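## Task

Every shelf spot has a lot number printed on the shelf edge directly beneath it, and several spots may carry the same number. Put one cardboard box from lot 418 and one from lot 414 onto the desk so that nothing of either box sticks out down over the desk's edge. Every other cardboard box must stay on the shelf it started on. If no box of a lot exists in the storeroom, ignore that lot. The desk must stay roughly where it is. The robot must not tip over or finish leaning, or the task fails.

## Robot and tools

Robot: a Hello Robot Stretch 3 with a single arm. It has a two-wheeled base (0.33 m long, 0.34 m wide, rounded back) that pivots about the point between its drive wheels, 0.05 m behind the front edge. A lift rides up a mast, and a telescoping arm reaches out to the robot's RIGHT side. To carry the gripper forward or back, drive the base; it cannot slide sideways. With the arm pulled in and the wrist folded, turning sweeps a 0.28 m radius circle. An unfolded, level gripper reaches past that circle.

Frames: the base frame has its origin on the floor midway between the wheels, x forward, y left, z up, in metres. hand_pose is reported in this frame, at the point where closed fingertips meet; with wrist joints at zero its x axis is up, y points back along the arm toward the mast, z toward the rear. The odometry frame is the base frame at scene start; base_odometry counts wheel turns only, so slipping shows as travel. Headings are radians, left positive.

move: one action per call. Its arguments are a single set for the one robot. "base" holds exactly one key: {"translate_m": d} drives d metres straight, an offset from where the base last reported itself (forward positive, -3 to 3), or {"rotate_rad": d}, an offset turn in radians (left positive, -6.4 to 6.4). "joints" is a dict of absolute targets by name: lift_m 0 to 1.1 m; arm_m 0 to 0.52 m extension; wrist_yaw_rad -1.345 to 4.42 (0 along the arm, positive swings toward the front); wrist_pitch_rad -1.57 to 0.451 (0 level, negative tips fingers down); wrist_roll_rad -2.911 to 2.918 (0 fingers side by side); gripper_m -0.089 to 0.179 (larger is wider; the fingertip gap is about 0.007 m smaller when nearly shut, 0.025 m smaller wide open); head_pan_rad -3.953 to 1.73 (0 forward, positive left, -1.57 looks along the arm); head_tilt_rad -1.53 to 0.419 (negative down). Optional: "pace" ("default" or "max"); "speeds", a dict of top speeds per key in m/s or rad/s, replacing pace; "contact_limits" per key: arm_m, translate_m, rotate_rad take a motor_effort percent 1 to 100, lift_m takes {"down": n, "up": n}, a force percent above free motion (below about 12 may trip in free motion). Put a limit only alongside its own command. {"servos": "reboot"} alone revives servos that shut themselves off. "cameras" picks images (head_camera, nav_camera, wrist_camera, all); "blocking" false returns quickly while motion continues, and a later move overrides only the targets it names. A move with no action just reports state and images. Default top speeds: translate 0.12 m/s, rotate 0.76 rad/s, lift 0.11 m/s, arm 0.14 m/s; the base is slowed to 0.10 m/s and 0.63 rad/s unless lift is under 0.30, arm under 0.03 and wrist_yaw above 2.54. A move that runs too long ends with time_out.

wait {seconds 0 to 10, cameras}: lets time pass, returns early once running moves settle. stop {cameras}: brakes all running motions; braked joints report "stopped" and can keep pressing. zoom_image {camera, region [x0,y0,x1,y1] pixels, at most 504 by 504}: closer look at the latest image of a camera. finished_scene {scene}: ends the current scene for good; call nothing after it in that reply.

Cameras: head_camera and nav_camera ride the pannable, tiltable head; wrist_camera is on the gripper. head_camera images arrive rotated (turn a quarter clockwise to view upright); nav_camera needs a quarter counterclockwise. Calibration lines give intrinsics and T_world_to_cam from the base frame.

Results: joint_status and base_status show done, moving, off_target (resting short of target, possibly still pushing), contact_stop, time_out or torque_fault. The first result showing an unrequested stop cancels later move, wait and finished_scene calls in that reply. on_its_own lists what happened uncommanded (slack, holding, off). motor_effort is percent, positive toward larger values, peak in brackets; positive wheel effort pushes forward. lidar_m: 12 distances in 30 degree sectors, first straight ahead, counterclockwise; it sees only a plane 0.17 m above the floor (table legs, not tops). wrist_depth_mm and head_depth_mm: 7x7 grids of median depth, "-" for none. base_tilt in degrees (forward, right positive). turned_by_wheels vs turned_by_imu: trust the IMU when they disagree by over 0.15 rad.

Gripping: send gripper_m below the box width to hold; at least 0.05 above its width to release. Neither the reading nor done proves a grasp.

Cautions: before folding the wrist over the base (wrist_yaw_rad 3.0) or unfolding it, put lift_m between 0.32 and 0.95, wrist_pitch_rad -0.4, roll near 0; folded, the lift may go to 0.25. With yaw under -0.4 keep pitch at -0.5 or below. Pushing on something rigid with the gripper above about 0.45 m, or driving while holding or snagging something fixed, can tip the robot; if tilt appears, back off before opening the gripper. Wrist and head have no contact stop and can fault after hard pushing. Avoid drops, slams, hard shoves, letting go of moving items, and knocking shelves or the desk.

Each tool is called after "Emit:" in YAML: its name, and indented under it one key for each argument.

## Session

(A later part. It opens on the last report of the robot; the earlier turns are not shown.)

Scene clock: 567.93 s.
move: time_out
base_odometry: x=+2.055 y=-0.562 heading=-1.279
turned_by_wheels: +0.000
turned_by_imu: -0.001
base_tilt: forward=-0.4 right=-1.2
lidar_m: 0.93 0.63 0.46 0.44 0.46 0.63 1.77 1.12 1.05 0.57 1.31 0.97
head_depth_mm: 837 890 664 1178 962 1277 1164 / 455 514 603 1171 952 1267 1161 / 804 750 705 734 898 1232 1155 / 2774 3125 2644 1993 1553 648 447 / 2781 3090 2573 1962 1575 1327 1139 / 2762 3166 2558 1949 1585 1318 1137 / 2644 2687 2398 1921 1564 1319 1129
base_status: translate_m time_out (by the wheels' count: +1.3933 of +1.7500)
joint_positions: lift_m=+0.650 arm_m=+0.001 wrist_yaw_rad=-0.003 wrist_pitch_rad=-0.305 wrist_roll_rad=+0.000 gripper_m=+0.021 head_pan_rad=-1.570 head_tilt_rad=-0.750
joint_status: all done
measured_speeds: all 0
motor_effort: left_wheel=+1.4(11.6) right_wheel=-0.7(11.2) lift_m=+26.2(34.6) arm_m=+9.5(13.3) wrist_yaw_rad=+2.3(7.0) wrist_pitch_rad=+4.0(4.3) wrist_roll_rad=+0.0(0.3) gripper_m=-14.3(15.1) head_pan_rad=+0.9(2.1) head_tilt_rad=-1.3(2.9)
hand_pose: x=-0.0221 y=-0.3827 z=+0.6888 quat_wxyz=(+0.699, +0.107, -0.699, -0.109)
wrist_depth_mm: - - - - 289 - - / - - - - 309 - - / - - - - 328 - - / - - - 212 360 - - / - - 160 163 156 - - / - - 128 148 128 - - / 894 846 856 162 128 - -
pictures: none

Emit:
move:
  base: {"translate_m":0.42}

Emit:
move:
  base: {"rotate_rad":-1.6}
  cameras: ["nav_camera"]

Scene clock: 597.93 s.
move: done
base_odometry: x=+2.176 y=-0.964 heading=-1.279
turned_by_wheels: +0.000
turned_by_imu: +0.000
base_tilt: forward=-0.2 right=-1.3
lidar_m: 0.51 0.53 0.46 0.44 0.46 0.63 1.76 1.44 0.76 1.99 0.72 0.53
head_depth_mm: 2725 3039 2711 2023 1327 1286 1165 / 2751 3127 2692 2022 1614 1351 1156 / 2778 3091 2645 2003 1605 1337 1155 / 2775 3155 2656 1982 1600 647 447 / 2756 3147 2578 1962 1588 1320 1147 / 2194 2284 2307 1940 1576 1318 1137 / 1473 1493 1536 1560 1487 1313 1131
base_status: done
joint_positions: lift_m=+0.650 arm_m=+0.001 wrist_yaw_rad=-0.003 wrist_pitch_rad=-0.305 wrist_roll_rad=+0.000 gripper_m=+0.021 head_pan_rad=-1.570 head_tilt_rad=-0.750
joint_status: not commanded
measured_speeds: all 0
motor_effort: left_wheel=+2.7(12.2) right_wheel=+6.8(10.6) lift_m=+27.5(27.5) arm_m=+12.3(13.3) wrist_yaw_rad=+2.3(3.3) wrist_pitch_rad=+4.1(4.3) wrist_roll_rad=-0.1(0.3) gripper_m=-14.6(15.0) head_pan_rad=+2.1(2.4) head_tilt_rad=+0.5(1.3)
hand_pose: x=-0.0221 y=-0.3828 z=+0.6888 quat_wxyz=(+0.699, +0.107, -0.699, -0.109)
wrist_depth_mm: - - - - - - - / - - - - - - - / - - - - - - - / - - - 211 - - - / - - 161 163 163 - - / - - 128 147 127 - - / - 98 864 161 880 857 -
pictures: none

Scene clock: 601.57 s.
move: done
base_odometry: x=+2.176 y=-0.964 heading=-2.878
turned_by_wheels: -1.600
turned_by_imu: -1.574
base_tilt: forward=-0.5 right=-1.2
lidar_m: 2.08 0.74 0.54 0.52 0.53 0.46 0.44 0.46 0.62 1.66 1.46 0.76
head_depth_mm: 1236 1202 1183 1164 1141 1123 1078 / 1800 1739 1699 1663 1517 1328 1161 / 3332 3134 2577 1999 1596 1348 1154 / 3506 3781 2649 1971 1588 649 446 / 3480 3762 2608 1965 1588 1314 1140 / 2814 2975 2457 1939 1574 1322 1142 / 1965 2064 2177 1775 1569 1311 1135
base_status: done
joint_positions: lift_m=+0.650 arm_m=+0.001 wrist_yaw_rad=-0.002 wrist_pitch_rad=-0.305 wrist_roll_rad=+0.000 gripper_m=+0.021 head_pan_rad=-1.570 head_tilt_rad=-0.750
joint_status: not commanded
measured_speeds: all 0
motor_effort: left_wheel=+7.9(11.7) right_wheel=-10.2(13.7) lift_m=+27.1(28.1) arm_m=+3.6(13.0) wrist_yaw_rad=+2.0(2.8) wrist_pitch_rad=+4.1(4.3) wrist_roll_rad=-0.1(0.3) gripper_m=-14.0(15.0) head_pan_rad=+2.0(2.9) head_tilt_rad=+0.7(0.9)
hand_pose: x=-0.0220 y=-0.3828 z=+0.6888 quat_wxyz=(+0.699, +0.107, -0.699, -0.108)
wrist_depth_mm: - - - - - - 508 / - - - - - - 504 / 814 - - - - - 502 / - - - 211 - - 503 / - - 160 163 163 - 506 / - - 128 148 127 833 499 / - 865 847 162 859 817 499
pictures: nav_camera (sideways)
nav_camera: T_world_to_cam=[[0.01752, -0.66207, 0.74924, -0.93169], [-0.99979, -0.01954, 0.00611, 0.04828], [0.01059, -0.74919, -0.66227, 0.81494]] pos_world=[0.05596, -0.00535, 1.23747]

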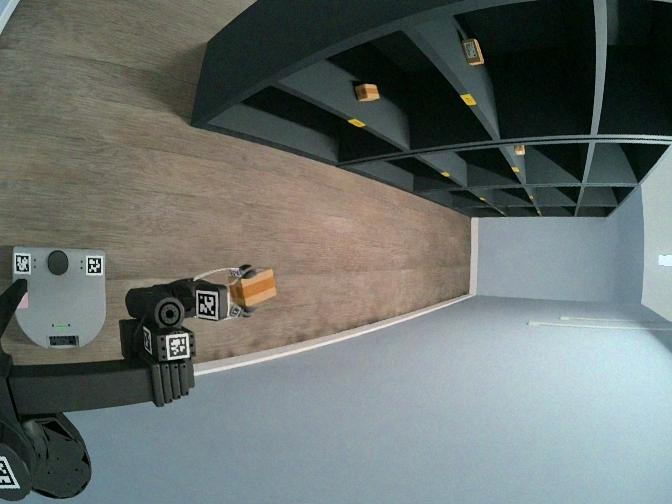

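Emit:
move:
  joints: {"wrist_yaw_rad":1.2}
  speeds: {"wrist_yaw_rad":0.6}

Emit:
move:
  base: {"translate_m":1.05}

Emit:
move:
  base: {"translate_m":0.95}
  joints: {"lift_m":0.85}

Emit:
move:
  base: {"rotate_rad":1.6}
  cameras: ["head_camera","nav_camera"]

Scene clock: 622.60 s.
move: done
base_odometry: x=+2.176 y=-0.964 heading=-2.878
turned_by_wheels: +0.000
turned_by_imu: +0.000
base_tilt: forward=-0.3 right=-1.3
lidar_m: 2.08 0.74 0.54 0.51 0.53 0.46 0.44 0.46 0.62 1.66 1.46 0.76
head_depth_mm: 1226 1200 1179 1166 1144 1126 1081 / 1794 1746 1703 1659 1522 1333 1157 / 3327 3098 2527 2002 1605 1346 433 / 3548 3815 2610 1983 1591 1338 1132 / 3571 3741 2584 1975 1587 1324 1142 / 2801 2980 2448 1943 1577 1316 1117 / 1957 2057 2181 1765 1555 1309 1072
base_status: not commanded
joint_positions: lift_m=+0.650 arm_m=+0.001 wrist_yaw_rad=+1.197 wrist_pitch_rad=-0.305 wrist_roll_rad=+0.000 gripper_m=+0.021 head_pan_rad=-1.570 head_tilt_rad=-0.750
joint_status: all done
measured_speeds: all 0
motor_effort: left_wheel=+7.3(8.4) right_wheel=-10.6(11.2) lift_m=+28.7(29.3) arm_m=-13.2(13.5) wrist_yaw_rad=+2.1(4.7) wrist_pitch_rad=+4.1(4.3) wrist_roll_rad=-0.1(0.4) gripper_m=-14.6(15.2) head_pan_rad=+2.6(3.0) head_tilt_rad=+0.6(1.4)
hand_pose: x=+0.1994 y=-0.2322 z=+0.6888 quat_wxyz=(+0.638, +0.482, -0.516, +0.305)
wrist_depth_mm: - - - - - - - / - - - - - - - / - - - - - - - / - - - 211 - - - / - - 161 163 160 - - / - - 128 148 128 976 - / 917 839 859 162 868 884 891
pictures: none

Scene clock: 634.23 s.
move: done
base_odometry: x=+1.162 y=-1.237 heading=-2.878
turned_by_wheels: +0.000
turned_by_imu: +0.000
base_tilt: forward=-0.2 right=-1.2
lidar_m: 2.13 0.76 0.55 0.53 0.54 0.74 1.48 1.53 0.51 0.49 2.36 2.01
head_depth_mm: 389 438 501 589 712 899 1121 / 388 438 502 587 712 899 1101 / 387 437 500 588 711 897 432 / 1595 1179 932 769 753 968 1101 / 3453 3583 2592 1959 1592 1327 1140 / 3399 3552 2556 1944 1573 1326 1117 / 3335 3476 2524 1911 1565 1311 1069
base_status: done
joint_positions: lift_m=+0.650 arm_m=+0.001 wrist_yaw_rad=+1.197 wrist_pitch_rad=-0.305 wrist_roll_rad=+0.000 gripper_m=+0.021 head_pan_rad=-1.570 head_tilt_rad=-0.750
joint_status: not commanded
measured_speeds: all 0
motor_effort: left_wheel=+3.8(11.7) right_wheel=+5.7(10.6) lift_m=+30.3(31.1) arm_m=-5.7(13.3) wrist_yaw_rad=+2.7(3.8) wrist_pitch_rad=+4.1(4.2) wrist_roll_rad=-0.1(0.4) gripper_m=-14.5(15.0) head_pan_rad=+3.5(4.0) head_tilt_rad=+1.7(2.7)
hand_pose: x=+0.1994 y=-0.2322 z=+0.6888 quat_wxyz=(+0.638, +0.482, -0.516, +0.305)
wrist_depth_mm: - - - - - - - / - - - - - - - / - - - - - - - / - - - 211 - - - / - - 160 163 163 - - / - - 128 148 127 - - / 909 853 864 162 867 890 882
pictures: none

Scene clock: 644.87 s.
move: done
base_odometry: x=+0.245 y=-1.484 heading=-2.879
turned_by_wheels: +0.000
turned_by_imu: +0.000
base_tilt: forward=-0.3 right=-1.2
lidar_m: 1.32 0.77 0.56 0.54 0.55 0.75 2.02 1.08 1.35 3.58 1.24 1.25
head_depth_mm: 2618 2582 2497 2030 1621 1455 - / 3275 3504 2695 2033 1621 - - / 3435 3672 2634 1998 1601 309 - / 3277 3615 2648 1993 1594 1374 - / 3409 3573 2593 1960 1573 1328 288 / 3360 3517 2559 1957 1581 289 297 / 3442 2018 2550 1934 1554 1311 1089
base_status: done
joint_positions: lift_m=+0.850 arm_m=+0.001 wrist_yaw_rad=+1.197 wrist_pitch_rad=-0.305 wrist_roll_rad=+0.000 gripper_m=+0.021 head_pan_rad=-1.570 head_tilt_rad=-0.750
joint_status: all done
measured_speeds: all 0
motor_effort: left_wheel=+3.6(10.2) right_wheel=+6.1(10.2) lift_m=+30.7(34.3) arm_m=+1.0(5.9) wrist_yaw_rad=+2.1(3.6) wrist_pitch_rad=+4.2(4.3) wrist_roll_rad=+0.0(0.3) gripper_m=-14.4(15.0) head_pan_rad=+2.8(4.0) head_tilt_rad=+2.6(3.8)
hand_pose: x=+0.1994 y=-0.2322 z=+0.8887 quat_wxyz=(+0.638, +0.483, -0.516, +0.305)
wrist_depth_mm: - - - - - - - / - - - - - - - / - - - - - - - / - - - 212 - - - / - - 160 163 160 - - / - - 128 148 128 - - / - - - 163 - - -
pictures: none

Scene clock: 648.50 s.
move: done
base_odometry: x=+0.245 y=-1.484 heading=-1.279
turned_by_wheels: +1.600
turned_by_imu: +1.575
base_tilt: forward=-0.3 right=-1.3
lidar_m: 0.54 0.56 0.76 2.13 1.21 1.37 3.72 1.24 1.27 1.32 0.76 0.55
head_depth_mm: 1097 1236 1408 1657 1622 1455 - / 1097 1238 1417 1650 1617 - - / 1101 1240 1415 1662 1596 309 - / 1099 1237 1413 1665 1586 1369 - / 1104 1242 1411 1662 1597 1319 288 / 1096 1234 1407 1658 1576 289 297 / 1105 1240 1398 1593 1518 1312 1094
base_status: done
joint_positions: lift_m=+0.850 arm_m=+0.001 wrist_yaw_rad=+1.197 wrist_pitch_rad=-0.305 wrist_roll_rad=+0.000 gripper_m=+0.021 head_pan_rad=-1.570 head_tilt_rad=-0.750
joint_status: not commanded
measured_speeds: all 0
motor_effort: left_wheel=-8.4(12.9) right_wheel=+9.1(12.5) lift_m=+29.8(31.5) arm_m=-5.8(5.8) wrist_yaw_rad=+1.3(3.4) wrist_pitch_rad=+4.3(4.3) wrist_roll_rad=+0.0(0.3) gripper_m=-14.6(15.0) head_pan_rad=+3.3(3.6) head_tilt_rad=+2.4(3.9)
hand_pose: x=+0.1994 y=-0.2322 z=+0.8887 quat_wxyz=(+0.638, +0.483, -0.516, +0.305)
wrist_depth_mm: - - - - - - - / - - - - - - - / - - - - - - - / - - - 200 - - - / - - 155 163 152 - - / - - 128 148 128 - - / - - - 159 - - -
pictures: head_camera (sideways), nav_camera (sideways)
head_camera: T_world_to_cam=[[-0.04686, 0.6416, -0.76561, 1.01165], [0.99749, -0.0107, -0.07001, 0.08463], [-0.05311, -0.76697, -0.63948, 0.78809]] pos_world=[0.00484, -0.04373, 1.28443]
nav_camera: T_world_to_cam=[[0.01759, -0.66196, 0.74934, -0.93181], [-0.99979, -0.01974, 0.00603, 0.04837], [0.01079, -0.74928, -0.66216, 0.81479]] pos_world=[0.05596, -0.00535, 1.23747]

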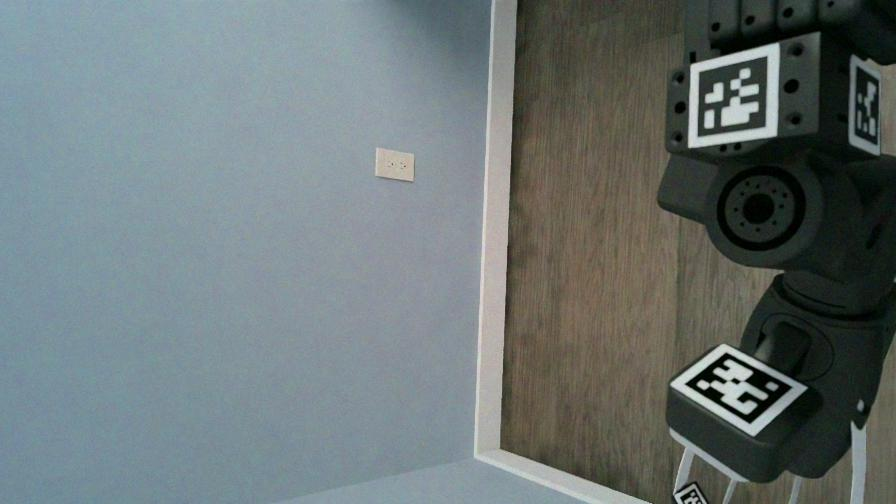

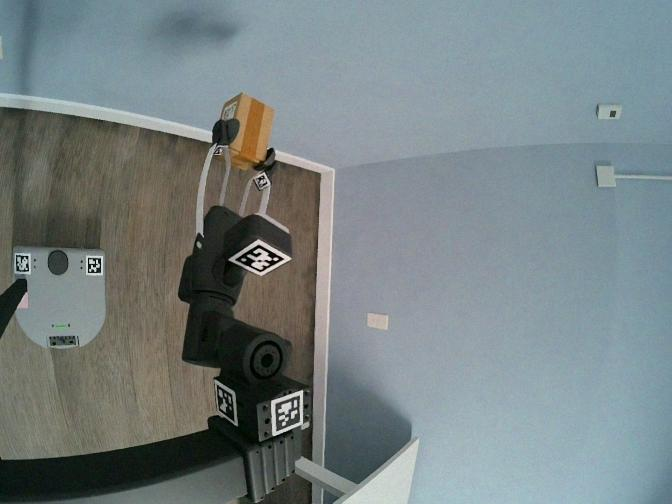

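Emit:
move:
  base: {"translate_m":-0.75}
  joints: {"wrist_yaw_rad":0.0}
  speeds: {"wrist_yaw_rad":0.6}
  cameras: ["head_camera","nav_camera"]

Scene clock: 663.47 s.
move: done
base_odometry: x=+0.029 y=-0.766 heading=-1.279
turned_by_wheels: +0.000
turned_by_imu: -0.001
base_tilt: forward=-0.2 right=-1.2
lidar_m: 1.28 1.33 1.00 0.96 1.00 1.37 2.98 1.17 1.37 0.86 1.37 1.32
head_depth_mm: 1095 1233 1213 907 790 1455 - / 1091 1233 1199 898 787 - - / 1090 1232 1179 892 737 377 - / 1096 1237 1363 1548 496 322 - / 1096 1236 1416 1653 1534 1327 1144 / 1097 1242 1416 1652 1579 1320 1137 / 1102 1238 1412 1661 1563 1315 1131
base_status: done
joint_positions: lift_m=+0.850 arm_m=+0.001 wrist_yaw_rad=+0.003 wrist_pitch_rad=-0.305 wrist_roll_rad=+0.000 gripper_m=+0.021 head_pan_rad=-1.570 head_tilt_rad=-0.750
joint_status: all done
measured_speeds: all 0
motor_effort: left_wheel=-3.7(12.6) right_wheel=-7.7(11.5) lift_m=+29.3(30.7) arm_m=-8.7(13.3) wrist_yaw_rad=-3.1(6.4) wrist_pitch_rad=+4.3(4.3) wrist_roll_rad=+0.0(0.4) gripper_m=-14.0(15.0) head_pan_rad=+2.7(3.4) head_tilt_rad=+1.4(3.1)
hand_pose: x=-0.0208 y=-0.3827 z=+0.8887 quat_wxyz=(+0.699, +0.109, -0.698, -0.107)
wrist_depth_mm: - - - - - - - / - - - - - - - / - - - - - - - / - - - 211 - - - / - - 160 163 151 - - / - - 128 148 128 - - / - - - 163 - - -
pictures: head_camera (sideways), nav_camera (sideways)
head_camera: T_world_to_cam=[[-0.04686, 0.6416, -0.76561, 1.01165], [0.99749, -0.0107, -0.07001, 0.08463], [-0.05311, -0.76697, -0.63948, 0.78809]] pos_world=[0.00484, -0.04373, 1.28443]
nav_camera: T_world_to_cam=[[0.01759, -0.66196, 0.74934, -0.93181], [-0.99979, -0.01974, 0.00603, 0.04837], [0.01079, -0.74928, -0.66216, 0.81479]] pos_world=[0.05596, -0.00535, 1.23747]

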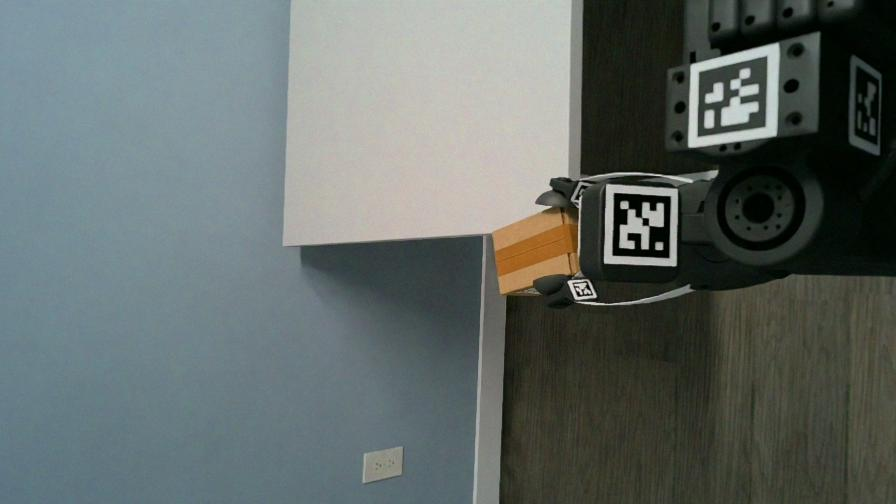

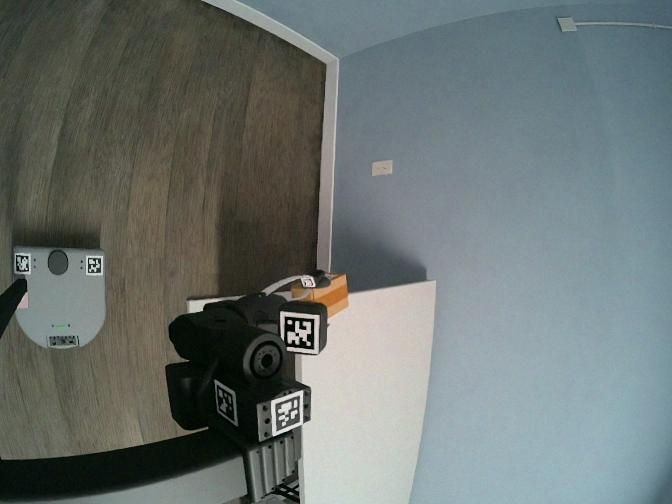

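Emit:
move:
  base: {"translate_m":-0.38}
  cameras: ["head_camera"]

Scene clock: 671.97 s.
move: done
base_odometry: x=-0.080 y=-0.402 heading=-1.279
turned_by_wheels: +0.000
turned_by_imu: +0.000
base_tilt: forward=-0.2 right=-1.2
lidar_m: 1.65 1.72 1.01 0.97 1.00 1.38 2.61 1.34 0.89 0.87 1.36 1.71
head_depth_mm: 1087 1228 1203 906 790 1456 - / 1097 1232 1198 897 1368 - - / 1090 1228 1184 891 755 377 - / 1097 1233 1166 881 497 322 - / 1097 1230 1160 874 1332 1317 1142 / 1096 1229 1143 866 1343 1322 1141 / 1097 1239 1361 859 1451 1318 1130
base_status: done
joint_positions: lift_m=+0.850 arm_m=+0.001 wrist_yaw_rad=+0.003 wrist_pitch_rad=-0.305 wrist_roll_rad=+0.000 gripper_m=+0.021 head_pan_rad=-1.570 head_tilt_rad=-0.750
joint_status: not commanded
measured_speeds: all 0
motor_effort: left_wheel=-4.0(12.3) right_wheel=-7.4(12.6) lift_m=+28.5(29.3) arm_m=-4.4(7.5) wrist_yaw_rad=-3.3(4.4) wrist_pitch_rad=+4.2(4.3) wrist_roll_rad=+0.0(0.3) gripper_m=-14.1(15.0) head_pan_rad=+2.2(3.0) head_tilt_rad=+0.8(2.4)
hand_pose: x=-0.0208 y=-0.3827 z=+0.8887 quat_wxyz=(+0.699, +0.109, -0.698, -0.107)
wrist_depth_mm: - - - - - - - / - - - - - - - / - - - - - - - / - - - 200 - - - / - - 155 163 152 - - / - - 128 148 127 - - / - - - 163 - - -
pictures: head_camera (sideways)
head_camera: T_world_to_cam=[[-0.04686, 0.6416, -0.76561, 1.01165], [0.99749, -0.0107, -0.07001, 0.08463], [-0.05311, -0.76697, -0.63948, 0.78809]] pos_world=[0.00484, -0.04373, 1.28443]

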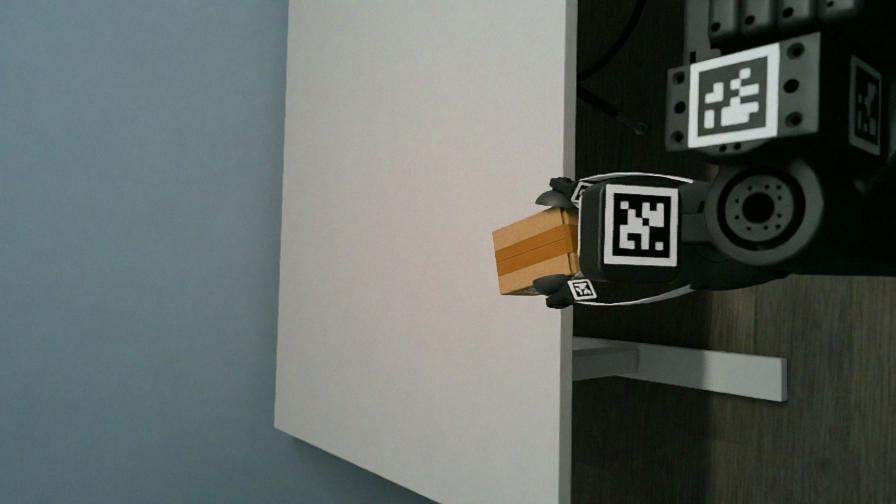

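Emit:
move:
  joints: {"arm_m":0.36}
  contact_limits: {"arm_m":35}

Emit:
move:
  joints: {"lift_m":0.74}
  contact_limits: {"lift_m":{"down":15}}

Emit:
move:
  joints: {"lift_m":0.69}
  speeds: {"lift_m":0.03}
  contact_limits: {"lift_m":{"down":14}}
  cameras: ["head_camera","wrist_camera"]

Scene clock: 686.20 s.
move: done
base_odometry: x=-0.080 y=-0.402 heading=-1.279
turned_by_wheels: +0.000
turned_by_imu: +0.000
base_tilt: forward=-0.3 right=-1.1
lidar_m: 1.65 1.72 1.00 0.97 1.00 1.38 2.62 1.33 0.89 0.87 1.37 1.72
head_depth_mm: 1086 1228 1207 845 296 - - / 1097 1230 495 365 759 1322 1154 / 1091 1228 501 831 1480 1343 1152 / 1096 1236 604 824 1477 1329 1148 / 1096 1238 1155 874 1342 1329 1139 / 1097 1232 1141 865 1342 1316 1138 / 1094 1238 1355 861 1449 1311 1135
base_status: not commanded
joint_positions: lift_m=+0.850 arm_m=+0.360 wrist_yaw_rad=+0.003 wrist_pitch_rad=-0.305 wrist_roll_rad=+0.000 gripper_m=+0.021 head_pan_rad=-1.570 head_tilt_rad=-0.750
joint_status: all done
measured_speeds: all 0
motor_effort: left_wheel=-3.8(4.7) right_wheel=-7.7(8.6) lift_m=+27.4(28.8) arm_m=+12.7(15.3) wrist_yaw_rad=-2.6(4.4) wrist_pitch_rad=+4.2(4.3) wrist_roll_rad=-0.1(0.3) gripper_m=-14.7(14.9) head_pan_rad=+1.8(2.6) head_tilt_rad=+2.0(2.2)
contact_limits: arm_m 35 (drawing in: default 31, maximum 55; extending or still: default 40, maximum 69)
hand_pose: x=-0.0208 y=-0.7421 z=+0.8887 quat_wxyz=(+0.699, +0.109, -0.698, -0.107)
wrist_depth_mm: - - - - - - - / - - - - - - - / - - - - - - - / - - - 200 - - - / - - 155 163 151 - - / - - 128 148 128 - - / - - - 159 - - -
pictures: none

Scene clock: 688.03 s.
move: done
base_odometry: x=-0.080 y=-0.402 heading=-1.279
turned_by_wheels: +0.000
turned_by_imu: +0.000
base_tilt: forward=-0.4 right=-1.3
lidar_m: 1.65 1.72 1.00 0.97 1.00 1.38 2.62 1.34 0.89 0.87 1.37 1.71
head_depth_mm: 1093 1229 1215 909 793 1329 298 / 1089 1233 1192 866 409 356 316 / 1097 1233 1184 566 1476 1346 1156 / 1092 1230 1166 605 1470 1336 1148 / 1094 1239 1156 875 1352 1322 1143 / 1099 1232 1140 869 1342 1316 1140 / 1097 1229 1361 860 1440 1310 1138
base_status: not commanded
joint_positions: lift_m=+0.740 arm_m=+0.360 wrist_yaw_rad=+0.003 wrist_pitch_rad=-0.305 wrist_roll_rad=+0.000 gripper_m=+0.021 head_pan_rad=-1.570 head_tilt_rad=-0.750
joint_status: all done
measured_speeds: all 0
motor_effort: left_wheel=-4.0(4.4) right_wheel=-8.8(8.8) lift_m=+24.0(27.9) arm_m=+9.8(12.9) wrist_yaw_rad=-2.0(4.5) wrist_pitch_rad=+4.3(4.3) wrist_roll_rad=-0.2(0.4) gripper_m=-14.4(14.8) head_pan_rad=+2.0(2.4) head_tilt_rad=+1.6(2.1)
contact_limits: arm_m 35 (drawing in: default 31, maximum 55; extending or still: default 40, maximum 69); lift_m down 15 (down: maximum 72; up: maximum 65)
hand_pose: x=-0.0208 y=-0.7421 z=+0.7787 quat_wxyz=(+0.699, +0.109, -0.698, -0.107)
wrist_depth_mm: - - - - - - - / - - - - - - - / - - - - - - - / - - - 200 - - - / - - 155 163 152 - - / - - 128 148 128 - - / - - - 159 - - -
pictures: none

Scene clock: 690.13 s.
move: done
base_odometry: x=-0.080 y=-0.402 heading=-1.279
turned_by_wheels: +0.000
turned_by_imu: +0.000
base_tilt: forward=-0.4 right=-1.3
lidar_m: 1.65 1.72 1.00 0.96 1.00 1.38 2.62 1.34 0.89 0.87 1.37 1.72
head_depth_mm: 1092 1233 1211 906 788 1368 1128 / 1094 1227 1202 899 527 399 348 / 1091 1233 1188 606 733 1312 1148 / 1095 1228 1177 692 1473 1339 1146 / 1098 1234 1157 876 1347 1326 1145 / 1097 1234 1145 866 1339 1326 1137 / 1096 1237 1359 862 1449 1311 1128
base_status: not commanded
joint_positions: lift_m=+0.690 arm_m=+0.360 wrist_yaw_rad=+0.003 wrist_pitch_rad=-0.189 wrist_roll_rad=+0.000 gripper_m=+0.021 head_pan_rad=-1.570 head_tilt_rad=-0.750
joint_status: all done
measured_speeds: all 0
on_its_own: wrist_pitch_rad is at rest, and its effort (-17.3) is outside its rest range (-8 to +12)
motor_effort: left_wheel=-4.1(4.4) right_wheel=-7.9(8.7) lift_m=+13.8(24.9) arm_m=+6.3(9.9) wrist_yaw_rad=-3.9(4.5) wrist_pitch_rad=-17.3(17.7) wrist_roll_rad=-0.3(0.3) gripper_m=-14.7(15.0) head_pan_rad=+2.0(2.3) head_tilt_rad=+1.1(1.8)
contact_limits: arm_m 35 (drawing in: default 31, maximum 55; extending or still: default 40, maximum 69); lift_m down 14 (down: maximum 72; up: maximum 65)
hand_pose: x=-0.0208 y=-0.7522 z=+0.7570 quat_wxyz=(+0.704, +0.068, -0.704, -0.066)
wrist_depth_mm: - - - - - - - / - - - - - - - / - - - - - - - / - - - 201 - - - / - - 153 158 149 - - / - - 128 146 127 - - / - 98 - 155 - - -
pictures: head_camera (sideways), wrist_camera
head_camera: T_world_to_cam=[[-0.04686, 0.6416, -0.76561, 1.01165], [0.99749, -0.0107, -0.07001, 0.08463], [-0.05311, -0.76697, -0.63948, 0.78809]] pos_world=[0.00484, -0.04373, 1.28443]
wrist_camera: T_world_to_cam=[[-0.99887, -0.04461, -0.01642, -0.03525], [-0.0018, 0.38063, -0.92473, 1.01887], [0.0475, -0.92365, -0.38028, -0.23967]] pos_world=[-0.02199, -0.61075, 0.85045]

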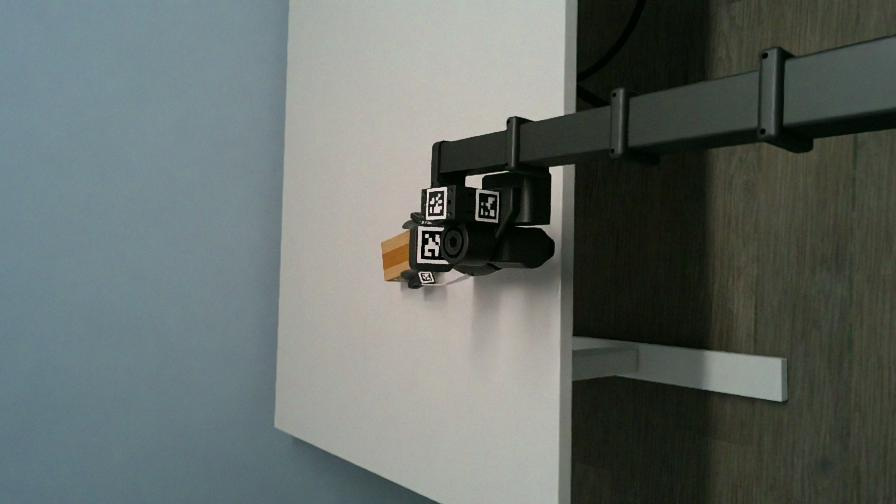

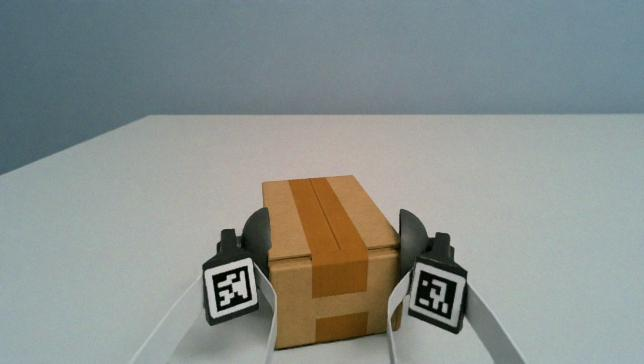

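Emit:
move:
  joints: {"lift_m":0.703}
  speeds: {"lift_m":0.03}

Emit:
move:
  joints: {"gripper_m":0.16}

Emit:
move:
  joints: {"arm_m":0.0}
  cameras: ["head_camera","wrist_camera"]

Scene clock: 697.30 s.
move: done
base_odometry: x=-0.080 y=-0.402 heading=-1.279
turned_by_wheels: +0.000
turned_by_imu: +0.000
base_tilt: forward=-0.3 right=-1.3
lidar_m: 1.66 1.72 1.00 0.97 1.00 1.38 2.62 1.34 0.89 0.87 1.37 1.72
head_depth_mm: 1097 1231 1212 905 791 1353 1102 / 1094 1230 1195 896 492 392 340 / 1092 1233 1185 590 734 1339 1151 / 1094 1229 1177 679 1459 1340 1148 / 1091 1230 1156 876 1349 1322 1141 / 1098 1233 1138 864 1347 1314 1135 / 1097 1237 1359 857 1446 1310 1135
base_status: not commanded
joint_positions: lift_m=+0.703 arm_m=+0.360 wrist_yaw_rad=+0.003 wrist_pitch_rad=-0.230 wrist_roll_rad=+0.000 gripper_m=+0.021 head_pan_rad=-1.570 head_tilt_rad=-0.750
joint_status: all done
measured_speeds: all 0
on_its_own: wrist_pitch_rad is at rest, and its effort (-9.6) is outside its rest range (-8 to +12)
motor_effort: left_wheel=-4.1(4.4) right_wheel=-7.5(8.2) lift_m=+26.3(28.0) arm_m=-0.4(1.7) wrist_yaw_rad=-3.9(3.9) wrist_pitch_rad=-9.6(17.2) wrist_roll_rad=-0.1(0.3) gripper_m=-14.8(14.8) head_pan_rad=+1.9(2.1) head_tilt_rad=+0.4(1.4)
contact_limits: arm_m 35 (drawing in: default 31, maximum 55; extending or still: default 40, maximum 69)
hand_pose: x=-0.0208 y=-0.7490 z=+0.7599 quat_wxyz=(+0.703, +0.082, -0.702, -0.080)
wrist_depth_mm: - - - - - - - / - - - - - - - / - - - - - - - / - - - 198 - - - / - - 152 159 149 - - / - - 129 147 127 - - / - 98 - 157 - - -
pictures: none

Scene clock: 699.23 s.
move: done
base_odometry: x=-0.080 y=-0.402 heading=-1.279
turned_by_wheels: +0.000
turned_by_imu: +0.000
base_tilt: forward=-0.3 right=-1.2
lidar_m: 1.66 1.71 1.00 0.97 1.01 1.38 2.62 1.34 0.89 0.87 1.36 1.72
head_depth_mm: 1092 1228 1211 903 792 1361 1100 / 1090 1232 1191 897 493 392 340 / 1091 1236 1184 594 734 1338 1154 / 1092 1229 1160 687 1468 1337 1150 / 1101 1235 1154 865 1353 1329 1142 / 1096 1233 1143 866 1345 1318 1138 / 1090 1233 1351 857 1443 1302 1136
base_status: not commanded
joint_positions: lift_m=+0.703 arm_m=+0.360 wrist_yaw_rad=+0.002 wrist_pitch_rad=-0.293 wrist_roll_rad=+0.000 gripper_m=+0.160 head_pan_rad=-1.570 head_tilt_rad=-0.750
joint_status: all done
measured_speeds: all 0
motor_effort: left_wheel=-3.8(4.4) right_wheel=-7.2(7.9) lift_m=+23.1(27.3) arm_m=-3.8(3.8) wrist_yaw_rad=-2.4(4.5) wrist_pitch_rad=+2.0(9.8) wrist_roll_rad=-0.1(0.3) gripper_m=+0.6(82.9) head_pan_rad=+1.6(2.1) head_tilt_rad=+0.7(1.5)
contact_limits: arm_m 35 (drawing in: default 31, maximum 55; extending or still: default 40, maximum 69)
hand_pose: x=-0.0210 y=-0.7433 z=+0.7446 quat_wxyz=(+0.700, +0.104, -0.699, -0.103)
wrist_depth_mm: - - - - - - - / - - - - - - - / - - - 201 - - - / - - - 167 - - - / - 145 - 144 149 - - / - 125 - 155 - 135 - / 112 - - - - - 110
pictures: none

Scene clock: 703.10 s.
move: done
base_odometry: x=-0.080 y=-0.402 heading=-1.279
turned_by_wheels: +0.000
turned_by_imu: +0.000
base_tilt: forward=-0.3 right=-1.2
lidar_m: 1.65 1.72 1.00 0.97 1.00 1.38 2.62 1.34 0.89 0.87 1.37 1.72
head_depth_mm: 1093 1223 1211 903 790 1351 1165 / 1089 1225 1200 899 1369 1348 331 / 1098 1228 1179 889 1483 1308 350 / 1095 1229 1169 869 1461 1329 412 / 1093 1227 1160 875 1347 1300 1144 / 1094 1230 1146 866 1351 1314 1138 / 1095 1232 1362 857 1452 1310 1128
base_status: not commanded
joint_positions: lift_m=+0.703 arm_m=+0.001 wrist_yaw_rad=+0.002 wrist_pitch_rad=-0.294 wrist_roll_rad=+0.000 gripper_m=+0.160 head_pan_rad=-1.570 head_tilt_rad=-0.750
joint_status: all done
measured_speeds: all 0
motor_effort: left_wheel=-3.7(4.4) right_wheel=-7.6(7.7) lift_m=+24.9(24.9) arm_m=-12.6(14.6) wrist_yaw_rad=-2.2(3.8) wrist_pitch_rad=+2.1(2.2) wrist_roll_rad=-0.3(0.3) gripper_m=+0.3(1.2) head_pan_rad=+1.7(2.2) head_tilt_rad=-0.7(1.8)
hand_pose: x=-0.0210 y=-0.3838 z=+0.7444 quat_wxyz=(+0.700, +0.105, -0.699, -0.103)
wrist_depth_mm: - - - - - - - / - - - 466 - - - / - - - - - - - / - - - - - - - / - - - - - - - / - 127 - - - 135 - / 116 954 943 979 970 913 112
pictures: head_camera (sideways), wrist_camera
head_camera: T_world_to_cam=[[-0.04686, 0.6416, -0.76561, 1.01165], [0.99749, -0.0107, -0.07001, 0.08463], [-0.05311, -0.76697, -0.63948, 0.78809]] pos_world=[0.00484, -0.04373, 1.28443]
wrist_camera: T_world_to_cam=[[-0.9989, -0.04202, -0.02069, -0.01507], [-0.0018, 0.47576, -0.87957, 0.8699], [0.0468, -0.87857, -0.47531, 0.18374]] pos_world=[-0.02209, -0.25307, 0.85216]

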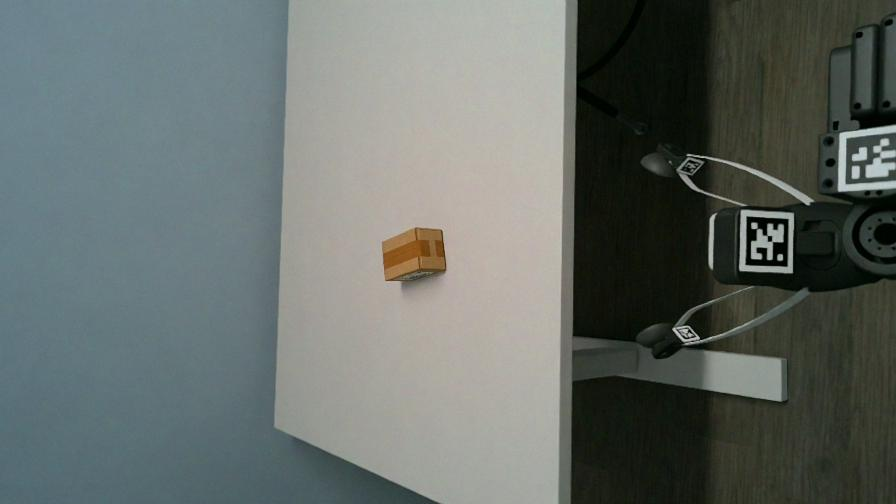

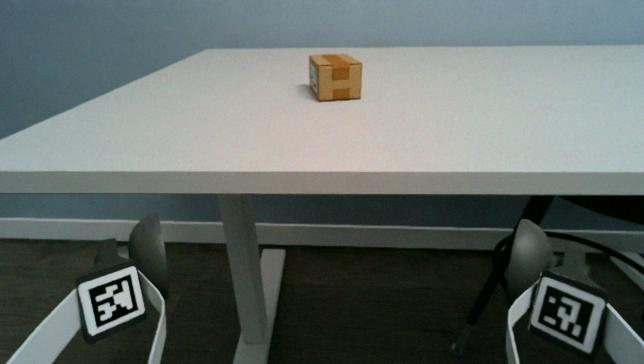

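Emit:
finished_scene:
  scene: 2

The scene is finished: the task was done.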